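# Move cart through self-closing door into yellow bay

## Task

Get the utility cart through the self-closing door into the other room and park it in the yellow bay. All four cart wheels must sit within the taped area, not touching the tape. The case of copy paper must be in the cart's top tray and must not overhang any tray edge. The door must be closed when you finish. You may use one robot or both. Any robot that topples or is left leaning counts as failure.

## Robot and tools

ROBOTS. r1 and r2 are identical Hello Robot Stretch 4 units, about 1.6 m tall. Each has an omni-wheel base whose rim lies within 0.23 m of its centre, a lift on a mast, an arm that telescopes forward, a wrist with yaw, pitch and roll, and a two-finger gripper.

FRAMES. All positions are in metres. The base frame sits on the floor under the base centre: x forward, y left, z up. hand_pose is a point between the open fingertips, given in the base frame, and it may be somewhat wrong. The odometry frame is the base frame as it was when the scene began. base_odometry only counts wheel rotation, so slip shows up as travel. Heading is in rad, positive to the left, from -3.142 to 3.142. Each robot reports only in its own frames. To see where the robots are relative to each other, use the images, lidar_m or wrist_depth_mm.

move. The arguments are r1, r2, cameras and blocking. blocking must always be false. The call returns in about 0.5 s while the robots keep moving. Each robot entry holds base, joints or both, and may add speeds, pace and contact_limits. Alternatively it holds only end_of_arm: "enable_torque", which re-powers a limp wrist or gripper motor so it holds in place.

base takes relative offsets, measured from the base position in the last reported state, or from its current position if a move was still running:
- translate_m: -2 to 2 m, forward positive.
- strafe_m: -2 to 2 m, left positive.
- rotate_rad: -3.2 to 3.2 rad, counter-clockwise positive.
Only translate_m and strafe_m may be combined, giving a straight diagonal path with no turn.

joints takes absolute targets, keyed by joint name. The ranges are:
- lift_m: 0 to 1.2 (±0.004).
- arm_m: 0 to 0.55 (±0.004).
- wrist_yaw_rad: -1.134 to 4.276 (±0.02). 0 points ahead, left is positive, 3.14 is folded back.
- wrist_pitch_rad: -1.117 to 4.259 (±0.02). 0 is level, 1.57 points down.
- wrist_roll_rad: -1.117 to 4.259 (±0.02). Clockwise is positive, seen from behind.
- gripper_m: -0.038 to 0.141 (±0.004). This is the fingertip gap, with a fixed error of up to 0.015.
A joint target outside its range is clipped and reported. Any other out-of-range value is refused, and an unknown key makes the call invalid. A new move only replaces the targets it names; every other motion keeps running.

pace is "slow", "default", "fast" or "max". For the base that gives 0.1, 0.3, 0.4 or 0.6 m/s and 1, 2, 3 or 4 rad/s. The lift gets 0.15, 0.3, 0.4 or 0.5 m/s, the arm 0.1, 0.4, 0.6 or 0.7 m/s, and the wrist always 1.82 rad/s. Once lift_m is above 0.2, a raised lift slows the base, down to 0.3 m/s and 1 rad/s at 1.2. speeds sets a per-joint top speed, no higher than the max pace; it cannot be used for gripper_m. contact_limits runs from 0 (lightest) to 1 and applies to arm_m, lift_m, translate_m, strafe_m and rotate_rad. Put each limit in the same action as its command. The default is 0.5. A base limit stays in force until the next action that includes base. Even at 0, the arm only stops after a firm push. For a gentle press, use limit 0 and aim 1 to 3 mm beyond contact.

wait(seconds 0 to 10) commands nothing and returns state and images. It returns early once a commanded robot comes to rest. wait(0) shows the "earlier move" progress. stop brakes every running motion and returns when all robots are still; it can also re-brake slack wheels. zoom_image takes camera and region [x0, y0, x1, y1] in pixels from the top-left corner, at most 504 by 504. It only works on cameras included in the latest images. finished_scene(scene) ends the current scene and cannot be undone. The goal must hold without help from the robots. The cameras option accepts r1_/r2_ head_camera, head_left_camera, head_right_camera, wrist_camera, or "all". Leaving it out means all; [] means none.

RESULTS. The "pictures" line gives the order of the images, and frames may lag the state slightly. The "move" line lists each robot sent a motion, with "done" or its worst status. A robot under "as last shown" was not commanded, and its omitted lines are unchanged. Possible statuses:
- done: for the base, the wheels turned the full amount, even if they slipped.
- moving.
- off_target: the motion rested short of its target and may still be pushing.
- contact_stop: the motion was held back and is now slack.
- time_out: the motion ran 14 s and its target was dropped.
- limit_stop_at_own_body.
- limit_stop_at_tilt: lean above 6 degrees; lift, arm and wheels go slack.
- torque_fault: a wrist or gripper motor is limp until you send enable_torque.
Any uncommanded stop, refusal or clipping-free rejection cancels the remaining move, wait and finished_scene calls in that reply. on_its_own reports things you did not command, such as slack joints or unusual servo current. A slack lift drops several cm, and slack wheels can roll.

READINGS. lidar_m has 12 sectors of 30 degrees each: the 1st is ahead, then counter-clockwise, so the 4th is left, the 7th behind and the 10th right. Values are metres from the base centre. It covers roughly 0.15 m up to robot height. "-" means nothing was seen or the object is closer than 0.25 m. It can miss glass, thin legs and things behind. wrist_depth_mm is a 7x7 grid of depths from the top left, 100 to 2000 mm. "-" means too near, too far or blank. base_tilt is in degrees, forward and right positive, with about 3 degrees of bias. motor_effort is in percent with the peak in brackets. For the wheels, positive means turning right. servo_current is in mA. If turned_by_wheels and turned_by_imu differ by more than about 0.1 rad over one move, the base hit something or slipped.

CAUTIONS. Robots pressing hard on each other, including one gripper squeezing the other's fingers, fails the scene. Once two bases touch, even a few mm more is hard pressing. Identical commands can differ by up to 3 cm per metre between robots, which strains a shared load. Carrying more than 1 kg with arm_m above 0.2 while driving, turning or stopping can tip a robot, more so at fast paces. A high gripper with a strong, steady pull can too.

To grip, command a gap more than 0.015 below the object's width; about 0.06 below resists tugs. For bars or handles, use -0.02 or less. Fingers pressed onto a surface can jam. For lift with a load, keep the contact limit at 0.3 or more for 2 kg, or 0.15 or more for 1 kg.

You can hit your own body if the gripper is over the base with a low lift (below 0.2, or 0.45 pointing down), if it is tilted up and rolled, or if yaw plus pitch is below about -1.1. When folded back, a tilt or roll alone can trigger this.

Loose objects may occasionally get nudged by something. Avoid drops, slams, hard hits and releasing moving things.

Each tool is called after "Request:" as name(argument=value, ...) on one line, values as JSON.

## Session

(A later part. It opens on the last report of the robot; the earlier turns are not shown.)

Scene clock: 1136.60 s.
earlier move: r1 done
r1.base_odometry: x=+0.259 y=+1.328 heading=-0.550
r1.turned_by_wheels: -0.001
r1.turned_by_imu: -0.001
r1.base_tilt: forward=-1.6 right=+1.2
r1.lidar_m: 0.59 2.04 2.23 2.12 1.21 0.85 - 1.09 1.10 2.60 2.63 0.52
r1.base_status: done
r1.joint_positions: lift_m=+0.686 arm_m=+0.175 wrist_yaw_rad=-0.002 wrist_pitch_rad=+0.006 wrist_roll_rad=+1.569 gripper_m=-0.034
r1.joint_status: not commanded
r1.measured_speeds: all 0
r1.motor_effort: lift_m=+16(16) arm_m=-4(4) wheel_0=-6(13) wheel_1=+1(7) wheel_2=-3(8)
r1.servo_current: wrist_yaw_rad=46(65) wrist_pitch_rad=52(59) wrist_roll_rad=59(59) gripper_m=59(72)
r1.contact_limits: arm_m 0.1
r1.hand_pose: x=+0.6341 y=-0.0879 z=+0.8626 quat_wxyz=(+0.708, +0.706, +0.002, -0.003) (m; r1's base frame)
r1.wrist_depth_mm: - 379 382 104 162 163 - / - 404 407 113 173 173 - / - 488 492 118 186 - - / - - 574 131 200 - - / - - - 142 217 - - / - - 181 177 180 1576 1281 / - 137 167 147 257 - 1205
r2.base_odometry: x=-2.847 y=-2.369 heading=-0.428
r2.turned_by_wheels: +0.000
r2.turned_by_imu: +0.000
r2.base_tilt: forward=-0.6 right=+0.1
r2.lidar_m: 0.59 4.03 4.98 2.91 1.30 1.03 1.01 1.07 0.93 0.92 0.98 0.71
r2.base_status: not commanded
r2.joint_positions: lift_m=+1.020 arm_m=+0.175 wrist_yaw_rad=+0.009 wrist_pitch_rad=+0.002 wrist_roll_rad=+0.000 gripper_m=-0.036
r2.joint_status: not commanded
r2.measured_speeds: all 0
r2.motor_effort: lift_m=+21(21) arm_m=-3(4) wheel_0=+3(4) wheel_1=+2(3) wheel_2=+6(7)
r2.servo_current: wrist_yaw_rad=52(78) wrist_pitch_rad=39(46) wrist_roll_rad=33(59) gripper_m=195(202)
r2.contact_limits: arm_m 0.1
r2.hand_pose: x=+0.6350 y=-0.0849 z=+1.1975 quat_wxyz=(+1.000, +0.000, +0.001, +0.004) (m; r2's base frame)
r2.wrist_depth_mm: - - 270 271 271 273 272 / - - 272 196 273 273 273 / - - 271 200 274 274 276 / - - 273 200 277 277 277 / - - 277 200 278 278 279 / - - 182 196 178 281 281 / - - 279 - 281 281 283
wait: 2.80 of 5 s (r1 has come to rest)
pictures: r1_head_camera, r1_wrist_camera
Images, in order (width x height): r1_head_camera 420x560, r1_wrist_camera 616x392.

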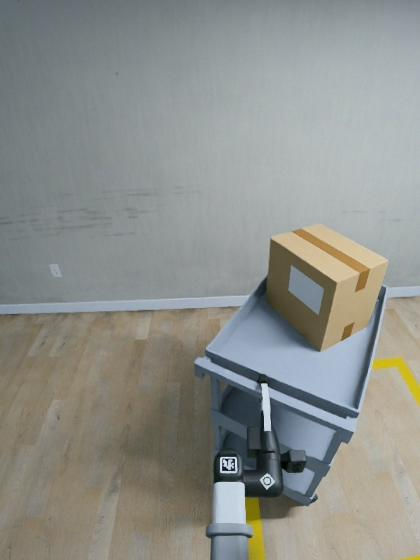

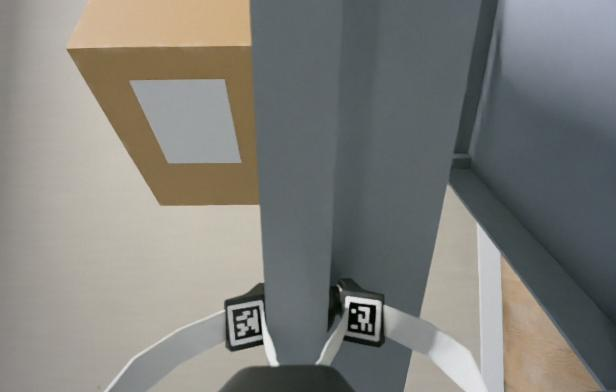

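Request:
move(r1={"base":{"translate_m":0.3,"strafe_m":-0.16},"pace":"slow"}, blocking=false, cameras=[])

Request:
wait(seconds=6, cameras=["r1_head_camera","r1_head_right_camera"])

Scene clock: 1140.83 s.
move: r1 moving
r1.base_odometry: x=+0.266 y=+1.317 heading=-0.549
r1.turned_by_wheels: +0.001
r1.turned_by_imu: +0.001
r1.base_tilt: forward=-1.6 right=+1.3
r1.lidar_m: 0.61 2.00 2.24 2.10 1.25 0.86 - 1.10 1.13 2.58 2.67 0.50
r1.base_status: translate_m moving; strafe_m moving
r1.joint_positions: lift_m=+0.686 arm_m=+0.175 wrist_yaw_rad=-0.002 wrist_pitch_rad=+0.006 wrist_roll_rad=+1.569 gripper_m=-0.034
r1.joint_status: not commanded
r1.measured_speeds: translate_m=+0.049 strafe_m=-0.027 rotate_rad=-0.002 lift_m=+0.000 arm_m=+0.000 wrist_yaw_rad=+0.000 wrist_pitch_rad=+0.000 wrist_roll_rad=+0.000
r1.motor_effort: lift_m=+16(16) arm_m=+1(4) wheel_0=+12(12) wheel_1=+4(6) wheel_2=-7(9)
r1.servo_current: wrist_yaw_rad=46(59) wrist_pitch_rad=52(52) wrist_roll_rad=52(65) gripper_m=59(65)
r1.contact_limits: arm_m 0.1
r1.hand_pose: x=+0.6341 y=-0.0879 z=+0.8626 quat_wxyz=(+0.708, +0.706, +0.002, -0.003) (m; r1's base frame)
r1.wrist_depth_mm: - 364 370 - 156 156 - / - 404 407 107 167 167 - / - 496 492 - 181 - - / - - 591 - 196 - - / - - - - 213 609 - / - - 180 - 181 1499 1281 / - 138 167 127 256 138 1229
r2: as last shown
r2.lidar_m: 0.61 4.01 4.98 2.93 1.32 1.05 1.00 1.10 0.91 0.90 0.96 0.72
r2.motor_effort: lift_m=+21(21) arm_m=-4(4) wheel_0=+3(3) wheel_1=+2(3) wheel_2=+6(7)
r2.servo_current: wrist_yaw_rad=65(65) wrist_pitch_rad=39(46) wrist_roll_rad=46(52) gripper_m=195(202)
r2.contact_limits: arm_m 0.1
r2.wrist_depth_mm: - - 267 271 271 271 273 / - - 270 196 272 273 274 / - - 272 200 274 274 276 / - - 273 199 276 276 277 / - - 276 201 277 277 279 / - - 182 197 178 281 281 / - - 279 - 282 281 282
pictures: none
No camera images: "cameras" was empty.

Scene clock: 1144.90 s.
earlier move: r1 done
r1.base_odometry: x=+0.431 y=+1.036 heading=-0.549
r1.turned_by_wheels: +0.000
r1.turned_by_imu: +0.001
r1.base_tilt: forward=-1.6 right=+1.2
r1.lidar_m: 0.57 1.72 2.30 2.26 1.63 1.18 - 1.22 1.54 2.40 2.47 0.52
r1.base_status: done
r1.joint_positions: lift_m=+0.686 arm_m=+0.175 wrist_yaw_rad=+0.003 wrist_pitch_rad=+0.006 wrist_roll_rad=+1.569 gripper_m=-0.034
r1.joint_status: not commanded
r1.measured_speeds: all 0
r1.motor_effort: lift_m=+16(16) arm_m=+4(4) wheel_0=+7(16) wheel_1=+3(7) wheel_2=+0(9)
r1.servo_current: wrist_yaw_rad=59(65) wrist_pitch_rad=46(52) wrist_roll_rad=39(72) gripper_m=59(65)
r1.contact_limits: arm_m 0.1
r1.hand_pose: x=+0.6345 y=-0.0867 z=+0.8626 quat_wxyz=(+0.708, +0.706, +0.003, -0.001) (m; r1's base frame)
r1.wrist_depth_mm: - 449 445 119 176 177 - / - 402 404 - 184 - - / - 455 455 - 195 - - / - 544 549 - 204 - - / - - - 149 220 - - / - - 181 163 181 - - / - 137 167 146 247 - 1255
r2.base_odometry: x=-2.847 y=-2.369 heading=-0.428
r2.turned_by_wheels: +0.000
r2.turned_by_imu: +0.001
r2.base_tilt: forward=-0.7 right=+0.1
r2.lidar_m: 0.61 4.02 4.97 2.88 1.31 1.04 1.01 1.08 0.91 0.90 1.00 0.70
r2.base_status: not commanded
r2.joint_positions: lift_m=+1.020 arm_m=+0.175 wrist_yaw_rad=+0.009 wrist_pitch_rad=+0.002 wrist_roll_rad=+0.000 gripper_m=-0.036
r2.joint_status: not commanded
r2.measured_speeds: all 0
r2.motor_effort: lift_m=+21(21) arm_m=-3(4) wheel_0=+3(4) wheel_1=+2(3) wheel_2=+7(7)
r2.servo_current: wrist_yaw_rad=59(72) wrist_pitch_rad=39(46) wrist_roll_rad=46(59) gripper_m=195(208)
r2.contact_limits: arm_m 0.1
r2.hand_pose: x=+0.6350 y=-0.0849 z=+1.1975 quat_wxyz=(+1.000, +0.000, +0.001, +0.004) (m; r2's base frame)
r2.wrist_depth_mm: - - 270 268 271 271 272 / - - 270 195 272 273 273 / - - 272 200 274 273 274 / - - 274 199 274 277 278 / - - 276 200 276 277 279 / - - 182 196 178 279 282 / - - 278 - 281 281 283
wait: 4.07 of 6 s (r1 has come to rest)
pictures: r1_head_camera, r1_head_right_camera
Images, in order (width x height): r1_head_camera 420x560, r1_head_right_camera 420x672.

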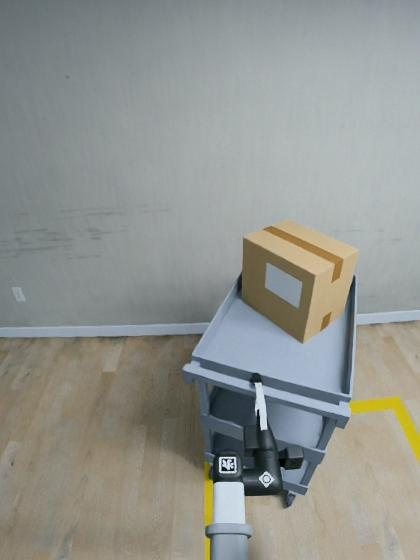

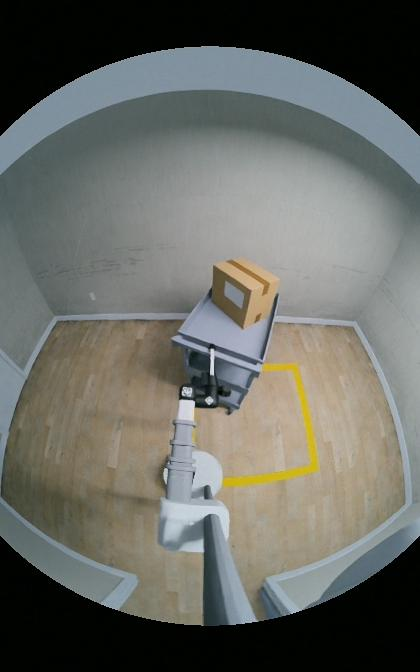

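Request:
move(r1={"base":{"translate_m":0.03,"strafe_m":0.05},"pace":"slow"}, blocking=false, cameras=[])

Request:
wait(seconds=4, cameras=[])

Request:
move(r1={"base":{"translate_m":0.17,"strafe_m":-0.1},"pace":"slow"}, blocking=false, cameras=[])

Request:
wait(seconds=5, cameras=["r1_head_camera","r1_head_right_camera"])

Scene clock: 1156.17 s.
move: r1 moving
r1.base_odometry: x=+0.442 y=+1.041 heading=-0.550
r1.turned_by_wheels: +0.000
r1.turned_by_imu: -0.001
r1.base_tilt: forward=-1.6 right=+1.3
r1.lidar_m: 0.60 1.72 2.30 2.26 1.66 1.18 - 1.24 1.54 2.42 2.48 0.53
r1.base_status: translate_m moving; strafe_m moving
r1.joint_positions: lift_m=+0.686 arm_m=+0.175 wrist_yaw_rad=+0.003 wrist_pitch_rad=+0.006 wrist_roll_rad=+1.569 gripper_m=-0.034
r1.joint_status: not commanded
r1.measured_speeds: translate_m=+0.025 strafe_m=+0.042 rotate_rad=-0.003 lift_m=+0.000 arm_m=+0.000 wrist_yaw_rad=+0.000 wrist_pitch_rad=+0.000 wrist_roll_rad=+0.000
r1.motor_effort: lift_m=+16(16) arm_m=+4(4) wheel_0=-6(6) wheel_1=+5(7) wheel_2=-7(7)
r1.servo_current: wrist_yaw_rad=52(59) wrist_pitch_rad=46(52) wrist_roll_rad=52(52) gripper_m=59(65)
r1.contact_limits: arm_m 0.1
r1.hand_pose: x=+0.6345 y=-0.0867 z=+0.8626 quat_wxyz=(+0.708, +0.706, +0.003, -0.001) (m; r1's base frame)
r1.wrist_depth_mm: - 462 462 121 179 - - / - 407 407 - 187 - - / - 452 452 - 198 - - / - 530 539 - 206 - - / - - 627 151 219 - - / - - 180 178 181 - - / - 137 168 127 245 - 1229
r2: as last shown
r2.turned_by_imu: +0.000
r2.base_tilt: forward=-0.6 right=+0.1
r2.lidar_m: 0.61 4.03 5.00 2.88 1.35 1.02 1.00 1.10 0.94 0.90 0.98 0.74
r2.motor_effort: lift_m=+21(21) arm_m=-3(4) wheel_0=+3(3) wheel_1=+3(3) wheel_2=+7(7)
r2.servo_current: wrist_yaw_rad=52(72) wrist_pitch_rad=39(46) wrist_roll_rad=52(59) gripper_m=195(202)
r2.contact_limits: arm_m 0.1
r2.wrist_depth_mm: - - 270 270 270 272 273 / - - 271 196 271 273 273 / - - 272 201 273 276 274 / - - 273 200 276 277 278 / - - 274 201 278 278 278 / - - 182 197 178 279 281 / - - 278 - 281 279 283
pictures: none
No camera images: "cameras" was empty.

Scene clock: 1157.47 s.
earlier move: r1 done
r1.base_odometry: x=+0.483 y=+1.062 heading=-0.550
r1.turned_by_wheels: +0.000
r1.turned_by_imu: +0.000
r1.base_tilt: forward=-1.6 right=+1.3
r1.lidar_m: 0.60 1.68 2.27 2.25 1.70 1.21 - 1.27 1.59 2.47 2.48 0.54
r1.base_status: done
r1.joint_positions: lift_m=+0.686 arm_m=+0.175 wrist_yaw_rad=-0.001 wrist_pitch_rad=+0.006 wrist_roll_rad=+1.569 gripper_m=-0.034
r1.joint_status: not commanded
r1.measured_speeds: all 0
r1.motor_effort: lift_m=+16(16) arm_m=+4(4) wheel_0=-5(9) wheel_1=+3(7) wheel_2=-5(7)
r1.servo_current: wrist_yaw_rad=59(72) wrist_pitch_rad=52(52) wrist_roll_rad=39(65) gripper_m=65(65)
r1.contact_limits: arm_m 0.1
r1.hand_pose: x=+0.6342 y=-0.0878 z=+0.8626 quat_wxyz=(+0.708, +0.706, +0.002, -0.003) (m; r1's base frame)
r1.wrist_depth_mm: - 439 445 119 176 177 - / - 404 402 - 185 - - / - 462 466 - 195 - - / - 539 549 - 205 - - / - - - 149 220 - - / - - 181 177 180 - - / - 137 167 147 248 - 1182
r2.base_odometry: x=-2.847 y=-2.369 heading=-0.428
r2.turned_by_wheels: +0.000
r2.turned_by_imu: +0.000
r2.base_tilt: forward=-0.6 right=+0.1
r2.lidar_m: 0.61 4.04 4.99 2.90 1.35 1.03 0.97 1.09 0.92 0.88 1.00 0.72
r2.base_status: not commanded
r2.joint_positions: lift_m=+1.020 arm_m=+0.175 wrist_yaw_rad=+0.009 wrist_pitch_rad=+0.002 wrist_roll_rad=+0.000 gripper_m=-0.036
r2.joint_status: not commanded
r2.measured_speeds: all 0
r2.motor_effort: lift_m=+21(21) arm_m=-4(4) wheel_0=+3(4) wheel_1=+2(3) wheel_2=+6(7)
r2.servo_current: wrist_yaw_rad=59(72) wrist_pitch_rad=46(46) wrist_roll_rad=52(59) gripper_m=195(202)
r2.contact_limits: arm_m 0.1
r2.hand_pose: x=+0.6350 y=-0.0849 z=+1.1975 quat_wxyz=(+1.000, +0.000, +0.001, +0.004) (m; r2's base frame)
r2.wrist_depth_mm: - - 268 270 270 272 272 / - - 270 196 272 272 273 / - - 272 200 274 274 276 / - - 274 200 276 277 278 / - - 276 200 277 278 279 / - - 183 196 179 279 281 / - - 278 - 281 282 282
wait: 1.30 of 4 s (r1 has come to rest)
pictures: none
No camera images: "cameras" was empty.

Scene clock: 1157.97 s.
move: r1 moving
r1.base_odometry: x=+0.490 y=+1.050 heading=-0.549
r1.turned_by_wheels: +0.000
r1.turned_by_imu: +0.000
r1.base_tilt: forward=-1.6 right=+1.3
r1.lidar_m: 0.60 1.70 2.26 2.25 1.70 1.20 - 1.27 1.61 2.45 2.45 0.54
r1.base_status: translate_m moving; strafe_m moving
r1.joint_positions: lift_m=+0.686 arm_m=+0.175 wrist_yaw_rad=-0.001 wrist_pitch_rad=+0.006 wrist_roll_rad=+1.569 gripper_m=-0.034
r1.joint_status: not commanded
r1.measured_speeds: translate_m=+0.048 strafe_m=-0.028 rotate_rad=-0.002 lift_m=+0.000 arm_m=+0.000 wrist_yaw_rad=+0.000 wrist_pitch_rad=+0.000 wrist_roll_rad=+0.000
r1.motor_effort: lift_m=+16(16) arm_m=+4(4) wheel_0=+9(9) wheel_1=+0(4) wheel_2=-6(9)
r1.servo_current: wrist_yaw_rad=52(59) wrist_pitch_rad=52(52) wrist_roll_rad=39(59) gripper_m=59(65)
r1.contact_limits: arm_m 0.1
r1.hand_pose: x=+0.6342 y=-0.0878 z=+0.8626 quat_wxyz=(+0.708, +0.706, +0.002, -0.003) (m; r1's base frame)
r1.wrist_depth_mm: - 430 433 116 172 173 - / - 394 397 121 182 - - / - 459 466 - 193 - - / - 554 564 138 204 - - / - - - 147 219 - - / - - 181 177 180 - - / - 138 167 147 249 - 1205
r2: as last shown
r2.lidar_m: 0.60 4.02 4.97 2.92 1.33 1.04 1.00 1.09 0.94 0.90 1.01 0.71
r2.motor_effort: lift_m=+21(21) arm_m=-3(4) wheel_0=+3(3) wheel_1=+3(3) wheel_2=+6(7)
r2.servo_current: wrist_yaw_rad=59(65) wrist_pitch_rad=39(46) wrist_roll_rad=46(52) gripper_m=202(202)
r2.contact_limits: arm_m 0.1
r2.wrist_depth_mm: - - 270 270 272 272 272 / - - 272 196 271 273 273 / - - 273 201 273 274 276 / - - 274 200 274 277 277 / - - 276 202 277 279 278 / - - 183 196 178 279 279 / - - 279 - 281 281 282
pictures: none
No camera images: "cameras" was empty.

Scene clock: 1160.60 s.
earlier move: r1 done
r1.base_odometry: x=+0.576 y=+0.889 heading=-0.549
r1.turned_by_wheels: +0.000
r1.turned_by_imu: +0.001
r1.base_tilt: forward=-1.6 right=+1.3
r1.lidar_m: 0.57 1.55 2.03 2.34 1.98 1.37 - 1.39 1.80 2.35 2.23 0.55
r1.base_status: done
r1.joint_positions: lift_m=+0.686 arm_m=+0.175 wrist_yaw_rad=+0.001 wrist_pitch_rad=+0.006 wrist_roll_rad=+1.569 gripper_m=-0.034
r1.joint_status: not commanded
r1.measured_speeds: all 0
r1.motor_effort: lift_m=+16(16) arm_m=+4(4) wheel_0=+7(14) wheel_1=-1(4) wheel_2=+0(9)
r1.servo_current: wrist_yaw_rad=39(65) wrist_pitch_rad=52(59) wrist_roll_rad=52(78) gripper_m=59(65)
r1.contact_limits: arm_m 0.1
r1.hand_pose: x=+0.6344 y=-0.0870 z=+0.8626 quat_wxyz=(+0.708, +0.706, +0.003, -0.002) (m; r1's base frame)
r1.wrist_depth_mm: - 484 480 - 180 - - / - 407 410 - 190 - - / - 445 449 - 198 - - / - 521 525 - 208 - - / - - 609 153 220 - - / - - 181 163 182 - - / - 137 167 - 244 - -
r2.base_odometry: x=-2.847 y=-2.369 heading=-0.428
r2.turned_by_wheels: +0.000
r2.turned_by_imu: +0.000
r2.base_tilt: forward=-0.6 right=+0.1
r2.lidar_m: 0.60 4.00 4.98 2.91 1.34 1.04 1.01 1.10 0.93 0.91 0.97 0.71
r2.base_status: not commanded
r2.joint_positions: lift_m=+1.020 arm_m=+0.175 wrist_yaw_rad=+0.009 wrist_pitch_rad=+0.002 wrist_roll_rad=+0.000 gripper_m=-0.036
r2.joint_status: not commanded
r2.measured_speeds: all 0
r2.motor_effort: lift_m=+21(21) arm_m=-4(4) wheel_0=+3(4) wheel_1=+3(3) wheel_2=+7(7)
r2.servo_current: wrist_yaw_rad=65(72) wrist_pitch_rad=39(46) wrist_roll_rad=52(59) gripper_m=202(208)
r2.contact_limits: arm_m 0.1
r2.hand_pose: x=+0.6350 y=-0.0849 z=+1.1975 quat_wxyz=(+1.000, +0.000, +0.001, +0.004) (m; r2's base frame)
r2.wrist_depth_mm: - - 268 271 270 272 273 / - - 272 196 272 272 276 / - - 272 200 273 274 276 / - - 274 200 276 276 277 / - - 273 201 277 278 278 / - - 182 196 179 279 279 / - - 279 - 281 281 282
wait: 2.63 of 5 s (r1 has come to rest)
pictures: r1_head_camera, r1_head_right_camera
Images, in order (width x height): r1_head_camera 420x560, r1_head_right_camera 420x672.

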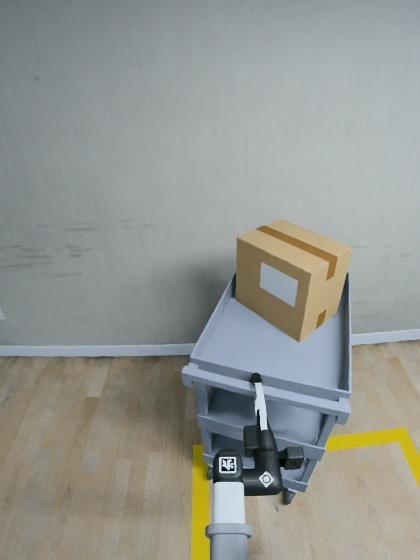

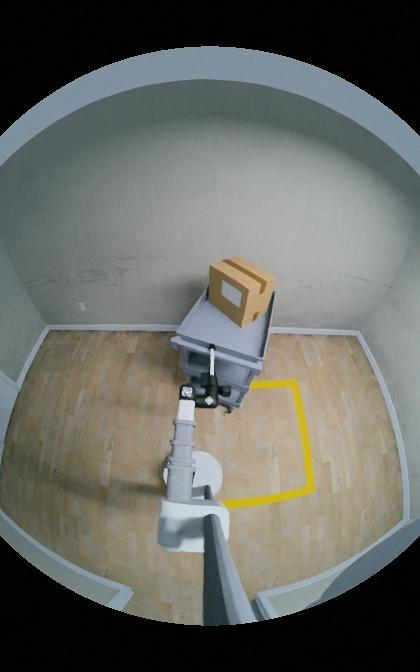

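Request:
move(r1={"base":{"translate_m":-0.02,"strafe_m":-0.32},"pace":"slow"}, blocking=false, cameras=[])

Request:
wait(seconds=6, cameras=["r1_head_camera","r1_head_right_camera"])

Scene clock: 1169.27 s.
move: r1 moving
r1.base_odometry: x=+0.568 y=+0.877 heading=-0.548
r1.turned_by_wheels: +0.001
r1.turned_by_imu: +0.001
r1.base_tilt: forward=-1.6 right=+1.3
r1.lidar_m: 0.57 1.53 2.06 2.37 1.94 1.39 - 1.38 1.80 2.35 2.24 0.55
r1.base_status: translate_m moving; strafe_m moving
r1.joint_positions: lift_m=+0.686 arm_m=+0.175 wrist_yaw_rad=+0.002 wrist_pitch_rad=+0.006 wrist_roll_rad=+1.569 gripper_m=-0.034
r1.joint_status: not commanded
r1.measured_speeds: translate_m=-0.004 strafe_m=-0.054 rotate_rad=-0.001 lift_m=+0.000 arm_m=+0.000 wrist_yaw_rad=+0.000 wrist_pitch_rad=+0.000 wrist_roll_rad=+0.000
r1.motor_effort: lift_m=+16(16) arm_m=+4(4) wheel_0=+10(13) wheel_1=-4(6) wheel_2=+5(5)
r1.servo_current: wrist_yaw_rad=33(65) wrist_pitch_rad=46(52) wrist_roll_rad=52(59) gripper_m=59(65)
r1.contact_limits: arm_m 0.1
r1.hand_pose: x=+0.6344 y=-0.0870 z=+0.8626 quat_wxyz=(+0.708, +0.706, +0.003, -0.002) (m; r1's base frame)
r1.wrist_depth_mm: - 492 496 - 183 - - / - 415 415 - 192 - - / - 442 445 - 200 - - / - 517 517 146 211 - - / - - 597 153 220 - - / - - 181 164 182 - - / - 138 167 - 243 - -
r2: as last shown
r2.base_tilt: forward=-0.6 right=+0.0
r2.lidar_m: 0.60 4.01 4.98 2.92 1.32 1.01 1.00 1.09 0.93 0.90 1.00 0.69
r2.motor_effort: lift_m=+21(21) arm_m=-3(4) wheel_0=+3(3) wheel_1=+3(3) wheel_2=+6(7)
r2.servo_current: wrist_yaw_rad=59(72) wrist_pitch_rad=46(46) wrist_roll_rad=39(59) gripper_m=189(202)
r2.contact_limits: arm_m 0.1
r2.wrist_depth_mm: - - 270 270 270 271 272 / - - 271 196 273 273 274 / - - 272 200 276 276 276 / - - 273 199 276 277 277 / - - 276 201 277 278 279 / - - 182 196 178 278 281 / - - 278 - 282 281 283
pictures: none
No camera images: "cameras" was empty.

Scene clock: 1173.17 s.
earlier move: r1 done
r1.base_odometry: x=+0.392 y=+0.626 heading=-0.549
r1.turned_by_wheels: +0.000
r1.turned_by_imu: -0.001
r1.base_tilt: forward=-1.6 right=+1.3
r1.lidar_m: 0.53 1.56 2.11 2.63 1.87 1.48 1.26 1.30 1.77 2.02 2.09 0.61
r1.base_status: done
r1.joint_positions: lift_m=+0.686 arm_m=+0.175 wrist_yaw_rad=+0.002 wrist_pitch_rad=+0.006 wrist_roll_rad=+1.569 gripper_m=-0.034
r1.joint_status: not commanded
r1.measured_speeds: all 0
r1.motor_effort: lift_m=+16(16) arm_m=+0(4) wheel_0=+3(13) wheel_1=-1(6) wheel_2=+7(8)
r1.servo_current: wrist_yaw_rad=52(72) wrist_pitch_rad=46(59) wrist_roll_rad=46(72) gripper_m=59(72)
r1.contact_limits: arm_m 0.1
r1.hand_pose: x=+0.6344 y=-0.0869 z=+0.8626 quat_wxyz=(+0.708, +0.706, +0.003, -0.002) (m; r1's base frame)
r1.wrist_depth_mm: - - - 198 264 - - / - - - 251 255 - - / - - - 245 249 - - / - 525 517 237 242 - - / - 469 469 175 235 - - / - 500 210 177 182 - - / - 137 182 127 223 - -
r2.base_odometry: x=-2.847 y=-2.369 heading=-0.428
r2.turned_by_wheels: +0.000
r2.turned_by_imu: +0.001
r2.base_tilt: forward=-0.6 right=+0.0
r2.lidar_m: 0.62 4.01 4.97 2.91 1.32 1.02 1.01 1.09 0.92 0.90 0.98 0.70
r2.base_status: not commanded
r2.joint_positions: lift_m=+1.020 arm_m=+0.175 wrist_yaw_rad=+0.009 wrist_pitch_rad=+0.002 wrist_roll_rad=+0.000 gripper_m=-0.036
r2.joint_status: not commanded
r2.measured_speeds: all 0
r2.motor_effort: lift_m=+21(21) arm_m=-3(4) wheel_0=+3(4) wheel_1=+2(3) wheel_2=+7(7)
r2.servo_current: wrist_yaw_rad=72(78) wrist_pitch_rad=39(46) wrist_roll_rad=39(65) gripper_m=202(202)
r2.contact_limits: arm_m 0.1
r2.hand_pose: x=+0.6350 y=-0.0849 z=+1.1975 quat_wxyz=(+1.000, +0.000, +0.001, +0.004) (m; r2's base frame)
r2.wrist_depth_mm: - - 270 270 271 272 272 / - - 271 196 272 272 273 / - - 272 200 274 274 276 / - - 272 200 274 277 276 / - - 274 201 277 278 279 / - - 183 197 178 279 282 / - - 278 - 281 282 283
wait: 3.90 of 6 s (r1 has come to rest)
pictures: r1_head_camera, r1_head_right_camera
Images, in order (width x height): r1_head_camera 420x560, r1_head_right_camera 420x672.

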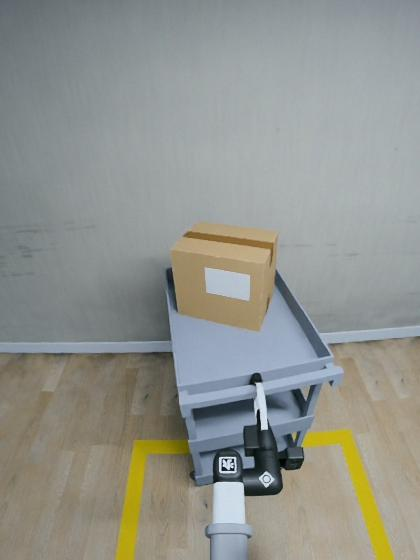

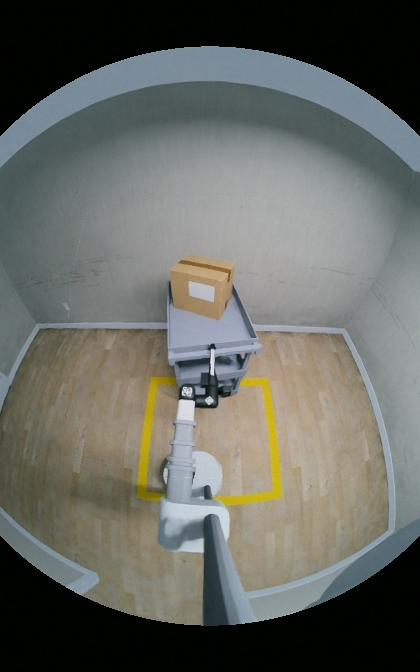

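Request:
move(r1={"base":{"translate_m":-0.35,"strafe_m":-0.08},"pace":"slow"}, blocking=false, cameras=[])

Request:
wait(seconds=6, cameras=["r1_head_camera","r1_head_right_camera"])

Scene clock: 1180.30 s.
move: r1 moving
r1.base_odometry: x=+0.380 y=+0.630 heading=-0.548
r1.turned_by_wheels: +0.000
r1.turned_by_imu: +0.000
r1.base_tilt: forward=-1.6 right=+1.3
r1.lidar_m: 0.52 1.57 2.09 2.64 1.87 1.51 1.26 1.29 1.74 2.02 2.10 0.62
r1.base_status: translate_m moving; strafe_m moving
r1.joint_positions: lift_m=+0.686 arm_m=+0.175 wrist_yaw_rad=+0.002 wrist_pitch_rad=+0.006 wrist_roll_rad=+1.569 gripper_m=-0.034
r1.joint_status: not commanded
r1.measured_speeds: translate_m=-0.049 strafe_m=-0.011 rotate_rad=+0.004 lift_m=+0.000 arm_m=+0.000 wrist_yaw_rad=+0.000 wrist_pitch_rad=+0.000 wrist_roll_rad=+0.000
r1.motor_effort: lift_m=+16(16) arm_m=-4(4) wheel_0=-4(4) wheel_1=-6(7) wheel_2=+11(11)
r1.servo_current: wrist_yaw_rad=46(59) wrist_pitch_rad=52(52) wrist_roll_rad=59(59) gripper_m=52(59)
r1.contact_limits: arm_m 0.1
r1.hand_pose: x=+0.6344 y=-0.0869 z=+0.8626 quat_wxyz=(+0.708, +0.706, +0.003, -0.002) (m; r1's base frame)
r1.wrist_depth_mm: - - - 198 264 - - / - - - 251 256 - - / - - - 186 248 - - / - 488 525 238 242 - - / - 469 473 175 236 - - / - 496 210 176 182 - - / - 137 182 126 222 138 -
r2: as last shown
r2.turned_by_imu: +0.000
r2.base_tilt: forward=-0.6 right=+0.1
r2.lidar_m: 0.61 4.01 4.98 2.88 1.31 1.03 1.01 1.10 0.94 0.89 0.99 0.73
r2.motor_effort: lift_m=+21(21) arm_m=-3(4) wheel_0=+3(4) wheel_1=+3(3) wheel_2=+7(7)
r2.servo_current: wrist_yaw_rad=59(65) wrist_pitch_rad=46(46) wrist_roll_rad=46(59) gripper_m=202(202)
r2.contact_limits: arm_m 0.1
r2.wrist_depth_mm: - - 270 268 271 273 272 / - - 271 196 273 272 274 / - - 272 200 274 274 276 / - - 276 199 276 277 277 / - - 277 200 278 278 278 / - - 182 197 179 281 279 / - - 279 - 283 281 283
pictures: none
No camera images: "cameras" was empty.

Scene clock: 1184.63 s.
earlier move: r1 done
r1.base_odometry: x=+0.052 y=+0.740 heading=-0.549
r1.turned_by_wheels: -0.001
r1.turned_by_imu: -0.002
r1.base_tilt: forward=-1.6 right=+1.3
r1.lidar_m: 0.48 0.74 2.54 2.73 1.37 1.30 0.90 0.96 1.28 1.94 2.02 0.63
r1.base_status: done
r1.joint_positions: lift_m=+0.686 arm_m=+0.175 wrist_yaw_rad=+0.002 wrist_pitch_rad=+0.006 wrist_roll_rad=+1.569 gripper_m=-0.034
r1.joint_status: not commanded
r1.measured_speeds: all 0
r1.motor_effort: lift_m=+16(16) arm_m=-4(4) wheel_0=-4(9) wheel_1=-4(9) wheel_2=+3(12)
r1.servo_current: wrist_yaw_rad=59(72) wrist_pitch_rad=46(59) wrist_roll_rad=52(65) gripper_m=59(65)
r1.contact_limits: arm_m 0.1
r1.hand_pose: x=+0.6344 y=-0.0869 z=+0.8626 quat_wxyz=(+0.708, +0.706, +0.003, -0.002) (m; r1's base frame)
r1.wrist_depth_mm: - - - 250 329 336 1078 / - - - 225 315 351 424 / - - - 208 282 1537 - / - - - 198 260 - - / - 525 530 185 239 - - / - 455 208 177 181 - - / - 145 462 - 211 - -
r2.base_odometry: x=-2.847 y=-2.369 heading=-0.428
r2.turned_by_wheels: +0.000
r2.turned_by_imu: +0.001
r2.base_tilt: forward=-0.6 right=+0.1
r2.lidar_m: 0.58 4.01 4.95 2.93 1.35 1.02 1.02 1.09 0.94 0.89 0.98 0.74
r2.base_status: not commanded
r2.joint_positions: lift_m=+1.020 arm_m=+0.175 wrist_yaw_rad=+0.009 wrist_pitch_rad=+0.002 wrist_roll_rad=+0.000 gripper_m=-0.036
r2.joint_status: not commanded
r2.measured_speeds: all 0
r2.motor_effort: lift_m=+21(21) arm_m=-3(4) wheel_0=+3(4) wheel_1=+3(3) wheel_2=+6(7)
r2.servo_current: wrist_yaw_rad=52(72) wrist_pitch_rad=39(46) wrist_roll_rad=46(65) gripper_m=195(208)
r2.contact_limits: arm_m 0.1
r2.hand_pose: x=+0.6350 y=-0.0849 z=+1.1975 quat_wxyz=(+1.000, +0.000, +0.001, +0.004) (m; r2's base frame)
r2.wrist_depth_mm: - - 270 270 271 271 271 / - - 271 196 272 273 273 / - - 273 200 273 276 274 / - - 273 199 276 277 276 / - - 276 200 276 278 278 / - - 182 196 178 279 281 / - - 278 - 281 282 282
wait: 4.33 of 6 s (r1 has come to rest)
pictures: r1_head_camera, r1_head_right_camera
Images, in order (width x height): r1_head_camera 420x560, r1_head_right_camera 420x672.

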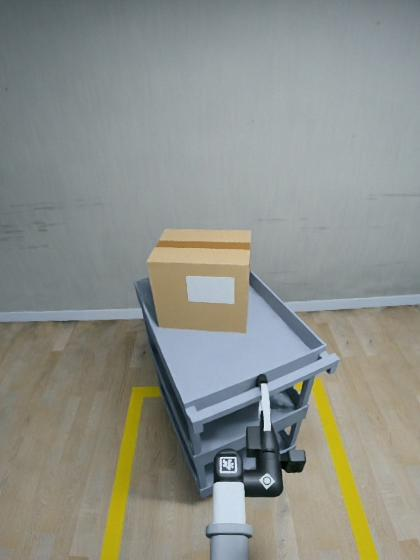

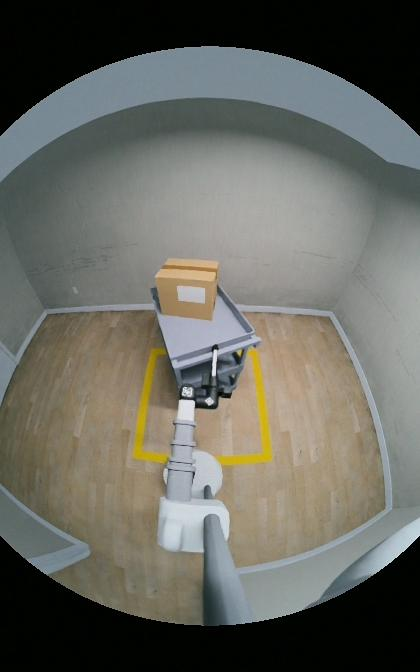

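Request:
move(r1={"base":{"translate_m":-0.22,"strafe_m":0.07},"pace":"slow"}, blocking=false, cameras=[])

Request:
wait(seconds=6, cameras=["r1_head_camera","r1_head_left_camera","r1_head_right_camera"])

Scene clock: 1193.37 s.
move: r1 moving
r1.base_odometry: x=+0.043 y=+0.750 heading=-0.549
r1.turned_by_wheels: +0.000
r1.turned_by_imu: -0.001
r1.base_tilt: forward=-1.6 right=+1.3
r1.lidar_m: 0.48 0.75 2.59 2.72 1.34 1.26 0.92 0.94 1.27 1.96 2.03 0.62
r1.base_status: translate_m moving; strafe_m moving
r1.joint_positions: lift_m=+0.686 arm_m=+0.175 wrist_yaw_rad=+0.002 wrist_pitch_rad=+0.006 wrist_roll_rad=+1.569 gripper_m=-0.034
r1.joint_status: not commanded
r1.measured_speeds: translate_m=-0.048 strafe_m=+0.015 rotate_rad=+0.001 lift_m=+0.000 arm_m=+0.000 wrist_yaw_rad=+0.000 wrist_pitch_rad=+0.000 wrist_roll_rad=+0.000
r1.motor_effort: lift_m=+16(16) arm_m=-3(4) wheel_0=-9(9) wheel_1=-3(5) wheel_2=+7(8)
r1.servo_current: wrist_yaw_rad=59(65) wrist_pitch_rad=39(59) wrist_roll_rad=59(65) gripper_m=59(65)
r1.contact_limits: arm_m 0.1
r1.hand_pose: x=+0.6344 y=-0.0869 z=+0.8626 quat_wxyz=(+0.708, +0.706, +0.003, -0.002) (m; r1's base frame)
r1.wrist_depth_mm: - - - 246 327 334 1060 / - - - 222 306 1397 1205 / - - - 206 278 1499 - / - - - 197 257 - - / - 504 549 185 239 - - / - 455 207 177 180 - - / - 145 469 - 213 - -
r2: as last shown
r2.turned_by_imu: +0.000
r2.lidar_m: 0.61 4.02 4.95 2.89 1.33 1.04 1.01 1.09 0.93 0.91 0.98 0.70
r2.motor_effort: lift_m=+21(21) arm_m=-4(4) wheel_0=+3(4) wheel_1=+2(3) wheel_2=+7(7)
r2.servo_current: wrist_yaw_rad=52(65) wrist_pitch_rad=39(46) wrist_roll_rad=52(52) gripper_m=202(202)
r2.contact_limits: arm_m 0.1
r2.wrist_depth_mm: - - 270 270 271 272 273 / - - 271 196 273 273 276 / - - 272 200 273 274 276 / - - 273 199 276 276 277 / - - 276 201 277 278 281 / - - 182 197 179 281 279 / - - 277 - 281 281 283
pictures: none
No camera images: "cameras" was empty.

Scene clock: 1196.40 s.
earlier move: r1 done
r1.base_odometry: x=-0.099 y=+0.915 heading=-0.550
r1.turned_by_wheels: +0.000
r1.turned_by_imu: -0.001
r1.base_tilt: forward=-1.6 right=+1.3
r1.lidar_m: 0.49 2.15 2.74 2.64 1.07 1.10 0.81 0.69 0.95 2.03 2.09 0.60
r1.base_status: done
r1.joint_positions: lift_m=+0.686 arm_m=+0.175 wrist_yaw_rad=+0.000 wrist_pitch_rad=+0.006 wrist_roll_rad=+1.569 gripper_m=-0.034
r1.joint_status: not commanded
r1.measured_speeds: all 0
r1.motor_effort: lift_m=+16(16) arm_m=-3(4) wheel_0=-6(11) wheel_1=-5(7) wheel_2=+0(8)
r1.servo_current: wrist_yaw_rad=52(72) wrist_pitch_rad=46(59) wrist_roll_rad=52(65) gripper_m=59(65)
r1.contact_limits: arm_m 0.1
r1.hand_pose: x=+0.6343 y=-0.0873 z=+0.8626 quat_wxyz=(+0.708, +0.706, +0.002, -0.002) (m; r1's base frame)
r1.wrist_depth_mm: - - - 222 309 314 319 / - - - 208 282 1576 1281 / - - - 198 263 1661 - / - - - 191 253 - - / - 462 466 180 239 - - / - 469 206 176 180 - - / - 145 484 - 215 - -
r2.base_odometry: x=-2.847 y=-2.369 heading=-0.428
r2.turned_by_wheels: +0.000
r2.turned_by_imu: +0.000
r2.base_tilt: forward=-0.6 right=+0.1
r2.lidar_m: 0.61 4.03 4.98 2.90 1.32 1.04 1.00 1.11 0.94 0.91 0.96 0.71
r2.base_status: not commanded
r2.joint_positions: lift_m=+1.020 arm_m=+0.175 wrist_yaw_rad=+0.009 wrist_pitch_rad=+0.002 wrist_roll_rad=+0.000 gripper_m=-0.036
r2.joint_status: not commanded
r2.measured_speeds: all 0
r2.motor_effort: lift_m=+21(21) arm_m=-4(4) wheel_0=+3(4) wheel_1=+2(3) wheel_2=+6(7)
r2.servo_current: wrist_yaw_rad=65(72) wrist_pitch_rad=39(46) wrist_roll_rad=46(65) gripper_m=189(208)
r2.contact_limits: arm_m 0.1
r2.hand_pose: x=+0.6350 y=-0.0849 z=+1.1975 quat_wxyz=(+1.000, +0.000, +0.001, +0.004) (m; r2's base frame)
r2.wrist_depth_mm: - - 270 271 271 273 272 / - - 270 196 272 273 272 / - - 273 200 274 274 276 / - - 274 200 276 274 277 / - - 276 200 277 278 278 / - - 183 196 178 278 281 / - - 278 - 279 279 282
wait: 3.03 of 6 s (r1 has come to rest)
pictures: r1_head_camera, r1_head_left_camera, r1_head_right_camera
Images, in order (width x height): r1_head_camera 420x560, r1_head_left_camera 420x672, r1_head_right_camera 420x672.

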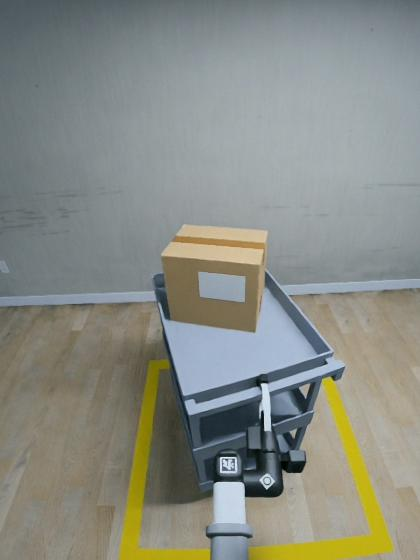

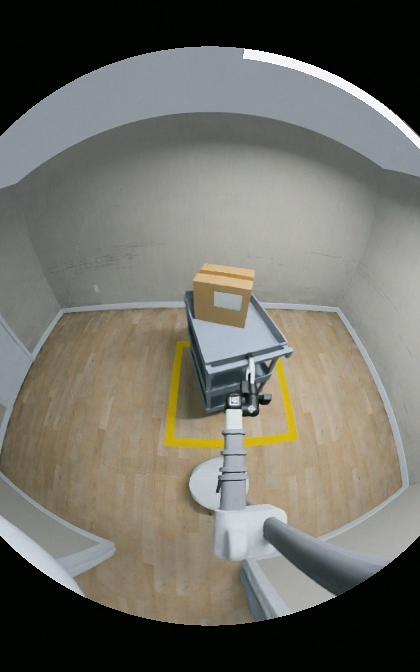

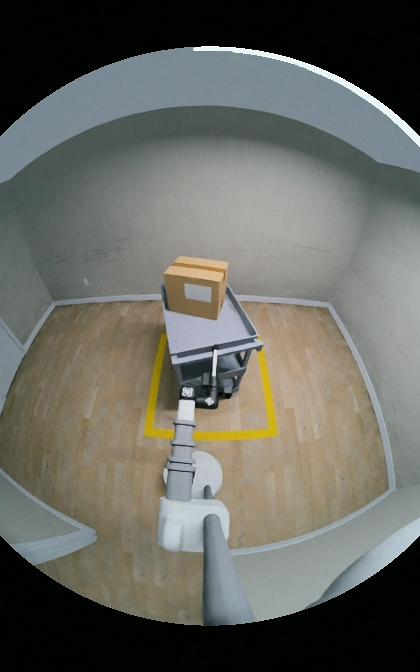

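Request:
zoom_image(camera="r1_head_left_camera", region=[150, 300, 310, 460])

Request:
zoom_image(camera="r1_head_right_camera", region=[130, 300, 290, 460])

Request:
zoom_image(camera="r1_head_camera", region=[100, 250, 400, 560])

Scaled by 3.150 from the camera's 420x672 image, which has a finer 600x960 frame.

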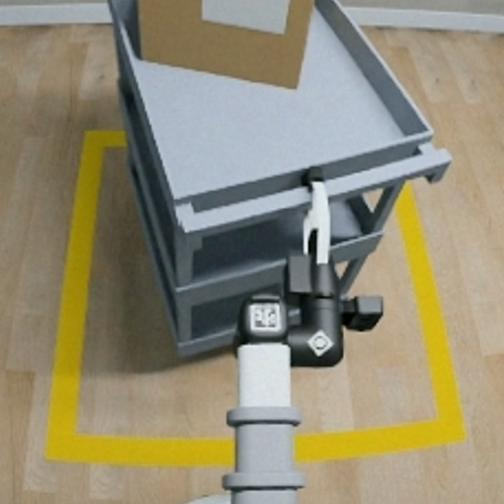

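Scaled by 3.150 from the camera's 420x672 image, which has a finer 600x960 frame.

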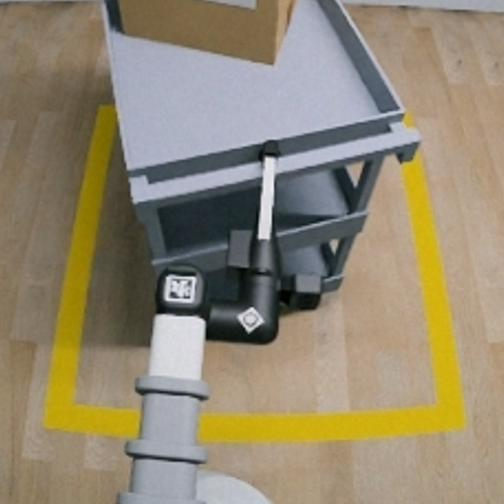

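Scaled by 1.626 from the camera's 420x560 image, which has a finer 600x800 frame.

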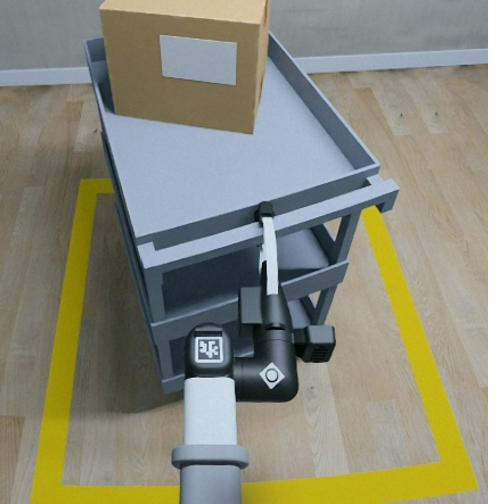

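Request:
move(r1={"base":{"translate_m":-0.3,"strafe_m":-0.1},"pace":"slow"}, blocking=false, cameras=[])

Request:
wait(seconds=6, cameras=[])

Request:
move(r1={"base":{"translate_m":0.02,"strafe_m":0.28},"pace":"slow"}, blocking=false, cameras=[])

Request:
wait(seconds=6, cameras=["r1_head_camera","r1_head_right_camera"])

Scene clock: 1219.07 s.
move: r1 moving
r1.base_odometry: x=-0.112 y=+0.918 heading=-0.550
r1.turned_by_wheels: +0.000
r1.turned_by_imu: -0.001
r1.base_tilt: forward=-1.5 right=+1.3
r1.lidar_m: 0.50 2.14 2.72 2.65 1.08 1.11 0.81 0.71 0.98 2.03 2.09 0.62
r1.base_status: translate_m moving; strafe_m moving
r1.joint_positions: lift_m=+0.686 arm_m=+0.175 wrist_yaw_rad=+0.000 wrist_pitch_rad=+0.006 wrist_roll_rad=+1.569 gripper_m=-0.034
r1.joint_status: not commanded
r1.measured_speeds: translate_m=-0.049 strafe_m=-0.016 rotate_rad=+0.000 lift_m=+0.000 arm_m=+0.000 wrist_yaw_rad=+0.000 wrist_pitch_rad=+0.000 wrist_roll_rad=+0.000
r1.motor_effort: lift_m=+16(16) arm_m=-3(4) wheel_0=-5(7) wheel_1=-7(8) wheel_2=+6(7)
r1.servo_current: wrist_yaw_rad=46(65) wrist_pitch_rad=46(52) wrist_roll_rad=46(59) gripper_m=59(65)
r1.contact_limits: arm_m 0.1
r1.hand_pose: x=+0.6343 y=-0.0873 z=+0.8626 quat_wxyz=(+0.708, +0.706, +0.002, -0.002) (m; r1's base frame)
r1.wrist_depth_mm: - - - 218 303 310 324 / - - - 206 277 1576 1205 / - - - 198 262 1661 - / - - 574 245 250 - - / - 462 469 180 237 - - / - 473 208 176 180 - - / - 145 488 - 216 - -
r2: as last shown
r2.base_tilt: forward=-0.6 right=+0.0
r2.lidar_m: 0.60 4.03 4.96 2.89 1.34 1.03 1.01 1.11 0.94 0.89 1.00 0.71
r2.motor_effort: lift_m=+21(21) arm_m=-3(4) wheel_0=+4(4) wheel_1=+2(3) wheel_2=+7(7)
r2.servo_current: wrist_yaw_rad=59(72) wrist_pitch_rad=33(46) wrist_roll_rad=52(59) gripper_m=202(202)
r2.contact_limits: arm_m 0.1
r2.wrist_depth_mm: - - 268 270 270 273 273 / - - 268 196 273 273 273 / - - 273 200 273 274 276 / - - 273 200 277 276 278 / - - 276 201 276 279 278 / - - 182 196 178 278 281 / - - 279 - 281 279 283
pictures: none
No camera images: "cameras" was empty.

Scene clock: 1222.97 s.
earlier move: r1 done
r1.base_odometry: x=-0.407 y=+0.986 heading=-0.550
r1.turned_by_wheels: +0.000
r1.turned_by_imu: +0.001
r1.base_tilt: forward=-1.5 right=+1.3
r1.lidar_m: 0.49 0.75 2.86 1.93 0.97 3.77 0.45 0.39 0.58 1.43 2.01 0.65
r1.base_status: done
r1.joint_positions: lift_m=+0.686 arm_m=+0.175 wrist_yaw_rad=+0.003 wrist_pitch_rad=+0.006 wrist_roll_rad=+1.569 gripper_m=-0.034
r1.joint_status: not commanded
r1.measured_speeds: all 0
r1.motor_effort: lift_m=+16(16) arm_m=-3(4) wheel_0=-1(7) wheel_1=-3(8) wheel_2=+4(12)
r1.servo_current: wrist_yaw_rad=46(78) wrist_pitch_rad=39(59) wrist_roll_rad=39(65) gripper_m=52(65)
r1.contact_limits: arm_m 0.1
r1.hand_pose: x=+0.6346 y=-0.0864 z=+0.8626 quat_wxyz=(+0.708, +0.706, +0.003, -0.001) (m; r1's base frame)
r1.wrist_depth_mm: - - - 224 314 315 319 / - - - 210 290 1661 - / - - - 198 270 1808 - / - - - 192 254 - - / - 466 462 182 240 - - / - 466 213 177 182 - - / - 145 180 - 216 - -
r2.base_odometry: x=-2.847 y=-2.369 heading=-0.428
r2.turned_by_wheels: +0.000
r2.turned_by_imu: +0.001
r2.base_tilt: forward=-0.6 right=+0.0
r2.lidar_m: 0.62 4.03 4.98 2.91 1.32 1.04 1.01 1.10 0.92 0.89 1.01 0.71
r2.base_status: not commanded
r2.joint_positions: lift_m=+1.020 arm_m=+0.175 wrist_yaw_rad=+0.009 wrist_pitch_rad=+0.002 wrist_roll_rad=+0.000 gripper_m=-0.036
r2.joint_status: not commanded
r2.measured_speeds: all 0
r2.motor_effort: lift_m=+21(21) arm_m=-4(4) wheel_0=+3(4) wheel_1=+2(3) wheel_2=+7(7)
r2.servo_current: wrist_yaw_rad=52(78) wrist_pitch_rad=39(52) wrist_roll_rad=39(59) gripper_m=195(208)
r2.contact_limits: arm_m 0.1
r2.hand_pose: x=+0.6350 y=-0.0849 z=+1.1975 quat_wxyz=(+1.000, +0.000, +0.001, +0.004) (m; r2's base frame)
r2.wrist_depth_mm: - - 268 270 271 272 272 / - - 271 196 273 274 272 / - - 272 200 273 274 274 / - - 274 199 274 277 277 / - - 277 200 276 278 279 / - - 182 196 178 279 281 / - - 278 - 281 281 283
wait: 3.90 of 6 s (r1 has come to rest)
pictures: none
No camera images: "cameras" was empty.

Scene clock: 1223.47 s.
move: r1 moving
r1.base_odometry: x=-0.399 y=+0.997 heading=-0.550
r1.turned_by_wheels: -0.001
r1.turned_by_imu: -0.001
r1.base_tilt: forward=-1.6 right=+1.3
r1.lidar_m: 0.50 0.89 2.89 1.94 0.98 3.76 0.48 0.40 0.57 1.44 2.03 0.62
r1.base_status: translate_m moving; strafe_m moving
r1.joint_positions: lift_m=+0.686 arm_m=+0.175 wrist_yaw_rad=+0.003 wrist_pitch_rad=+0.006 wrist_roll_rad=+1.569 gripper_m=-0.034
r1.joint_status: not commanded
r1.measured_speeds: translate_m=+0.005 strafe_m=+0.054 rotate_rad=-0.003 lift_m=+0.000 arm_m=+0.000 wrist_yaw_rad=+0.000 wrist_pitch_rad=+0.000 wrist_roll_rad=+0.000
r1.motor_effort: lift_m=+16(16) arm_m=-3(4) wheel_0=-8(9) wheel_1=+5(8) wheel_2=-3(4)
r1.servo_current: wrist_yaw_rad=52(59) wrist_pitch_rad=52(59) wrist_roll_rad=65(65) gripper_m=59(65)
r1.contact_limits: arm_m 0.1
r1.hand_pose: x=+0.6345 y=-0.0866 z=+0.8626 quat_wxyz=(+0.708, +0.706, +0.003, -0.001) (m; r1's base frame)
r1.wrist_depth_mm: - - - 227 315 319 324 / - - - 213 296 1661 - / - - - 200 272 1756 - / - - 661 193 254 1983 - / - 462 473 182 240 - - / - 466 208 178 181 - - / - 145 480 - 214 - -
r2: as last shown
r2.turned_by_imu: +0.000
r2.base_tilt: forward=-0.6 right=+0.1
r2.lidar_m: 0.61 4.03 4.98 2.88 1.31 1.01 1.00 1.10 0.92 0.91 0.99 0.72
r2.motor_effort: lift_m=+21(21) arm_m=-3(4) wheel_0=+3(4) wheel_1=+2(3) wheel_2=+6(7)
r2.servo_current: wrist_yaw_rad=52(65) wrist_pitch_rad=46(46) wrist_roll_rad=39(52) gripper_m=189(208)
r2.contact_limits: arm_m 0.1
r2.wrist_depth_mm: - - 270 271 271 271 271 / - - 271 196 272 273 274 / - - 273 200 274 276 276 / - - 274 199 276 276 278 / - - 276 201 278 279 278 / - - 182 197 178 278 282 / - - 279 - 282 281 283
pictures: none
No camera images: "cameras" was empty.

Scene clock: 1226.97 s.
earlier move: r1 done
r1.base_odometry: x=-0.244 y=+1.214 heading=-0.550
r1.turned_by_wheels: +0.000
r1.turned_by_imu: +0.000
r1.base_tilt: forward=-1.6 right=+1.3
r1.lidar_m: 0.55 2.39 2.61 2.05 0.77 3.72 - 0.58 0.58 1.55 2.29 0.61
r1.base_status: done
r1.joint_positions: lift_m=+0.686 arm_m=+0.175 wrist_yaw_rad=-0.004 wrist_pitch_rad=+0.006 wrist_roll_rad=+1.569 gripper_m=-0.034
r1.joint_status: not commanded
r1.measured_speeds: all 0
r1.motor_effort: lift_m=+16(16) arm_m=+4(4) wheel_0=-6(13) wheel_1=+3(8) wheel_2=-4(9)
r1.servo_current: wrist_yaw_rad=46(78) wrist_pitch_rad=52(59) wrist_roll_rad=52(72) gripper_m=59(65)
r1.contact_limits: arm_m 0.1
r1.hand_pose: x=+0.6339 y=-0.0887 z=+0.8626 quat_wxyz=(+0.708, +0.706, +0.001, -0.004) (m; r1's base frame)
r1.wrist_depth_mm: - - - 224 226 1618 - / - - - 166 226 1661 - / - 504 504 226 228 - - / - 459 462 167 229 - - / - 508 512 167 229 - - / - 564 206 175 181 - - / - 137 167 - 229 - -
r2.base_odometry: x=-2.847 y=-2.369 heading=-0.428
r2.turned_by_wheels: +0.000
r2.turned_by_imu: +0.000
r2.base_tilt: forward=-0.6 right=+0.1
r2.lidar_m: 0.61 4.01 4.96 2.90 1.32 1.03 1.00 1.09 0.93 0.90 1.01 0.73
r2.base_status: not commanded
r2.joint_positions: lift_m=+1.020 arm_m=+0.175 wrist_yaw_rad=+0.009 wrist_pitch_rad=+0.002 wrist_roll_rad=+0.000 gripper_m=-0.036
r2.joint_status: not commanded
r2.measured_speeds: all 0
r2.motor_effort: lift_m=+21(21) arm_m=-4(4) wheel_0=+3(4) wheel_1=+2(3) wheel_2=+7(7)
r2.servo_current: wrist_yaw_rad=65(72) wrist_pitch_rad=39(46) wrist_roll_rad=46(59) gripper_m=195(208)
r2.contact_limits: arm_m 0.1
r2.hand_pose: x=+0.6350 y=-0.0849 z=+1.1975 quat_wxyz=(+1.000, +0.000, +0.001, +0.004) (m; r2's base frame)
r2.wrist_depth_mm: - - 268 270 272 271 272 / - - 271 196 272 273 274 / - - 272 200 274 276 276 / - - 274 199 276 276 278 / - - 276 200 276 278 279 / - - 182 196 179 279 281 / - - 279 - 279 281 281
wait: 3.50 of 6 s (r1 has come to rest)
pictures: r1_head_camera, r1_head_right_camera
Images, in order (width x height): r1_head_camera 420x560, r1_head_right_camera 420x672.

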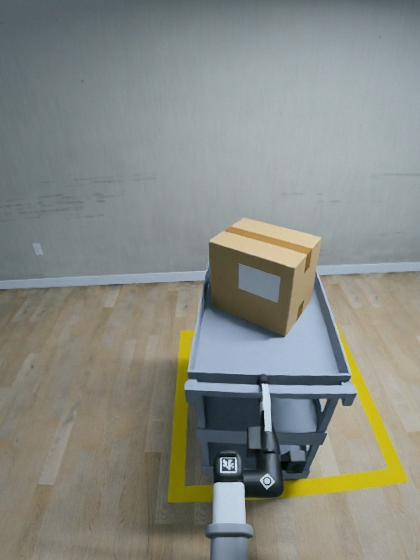

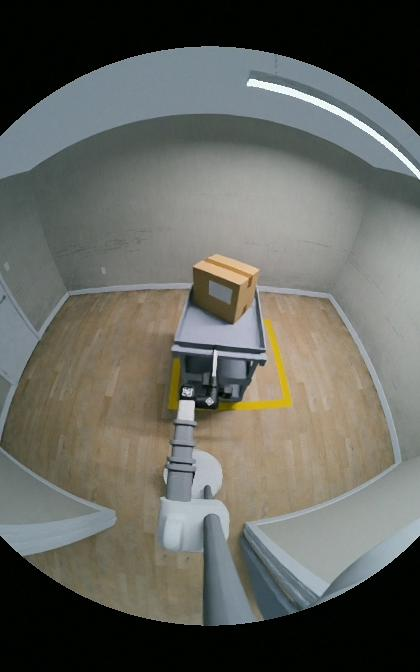

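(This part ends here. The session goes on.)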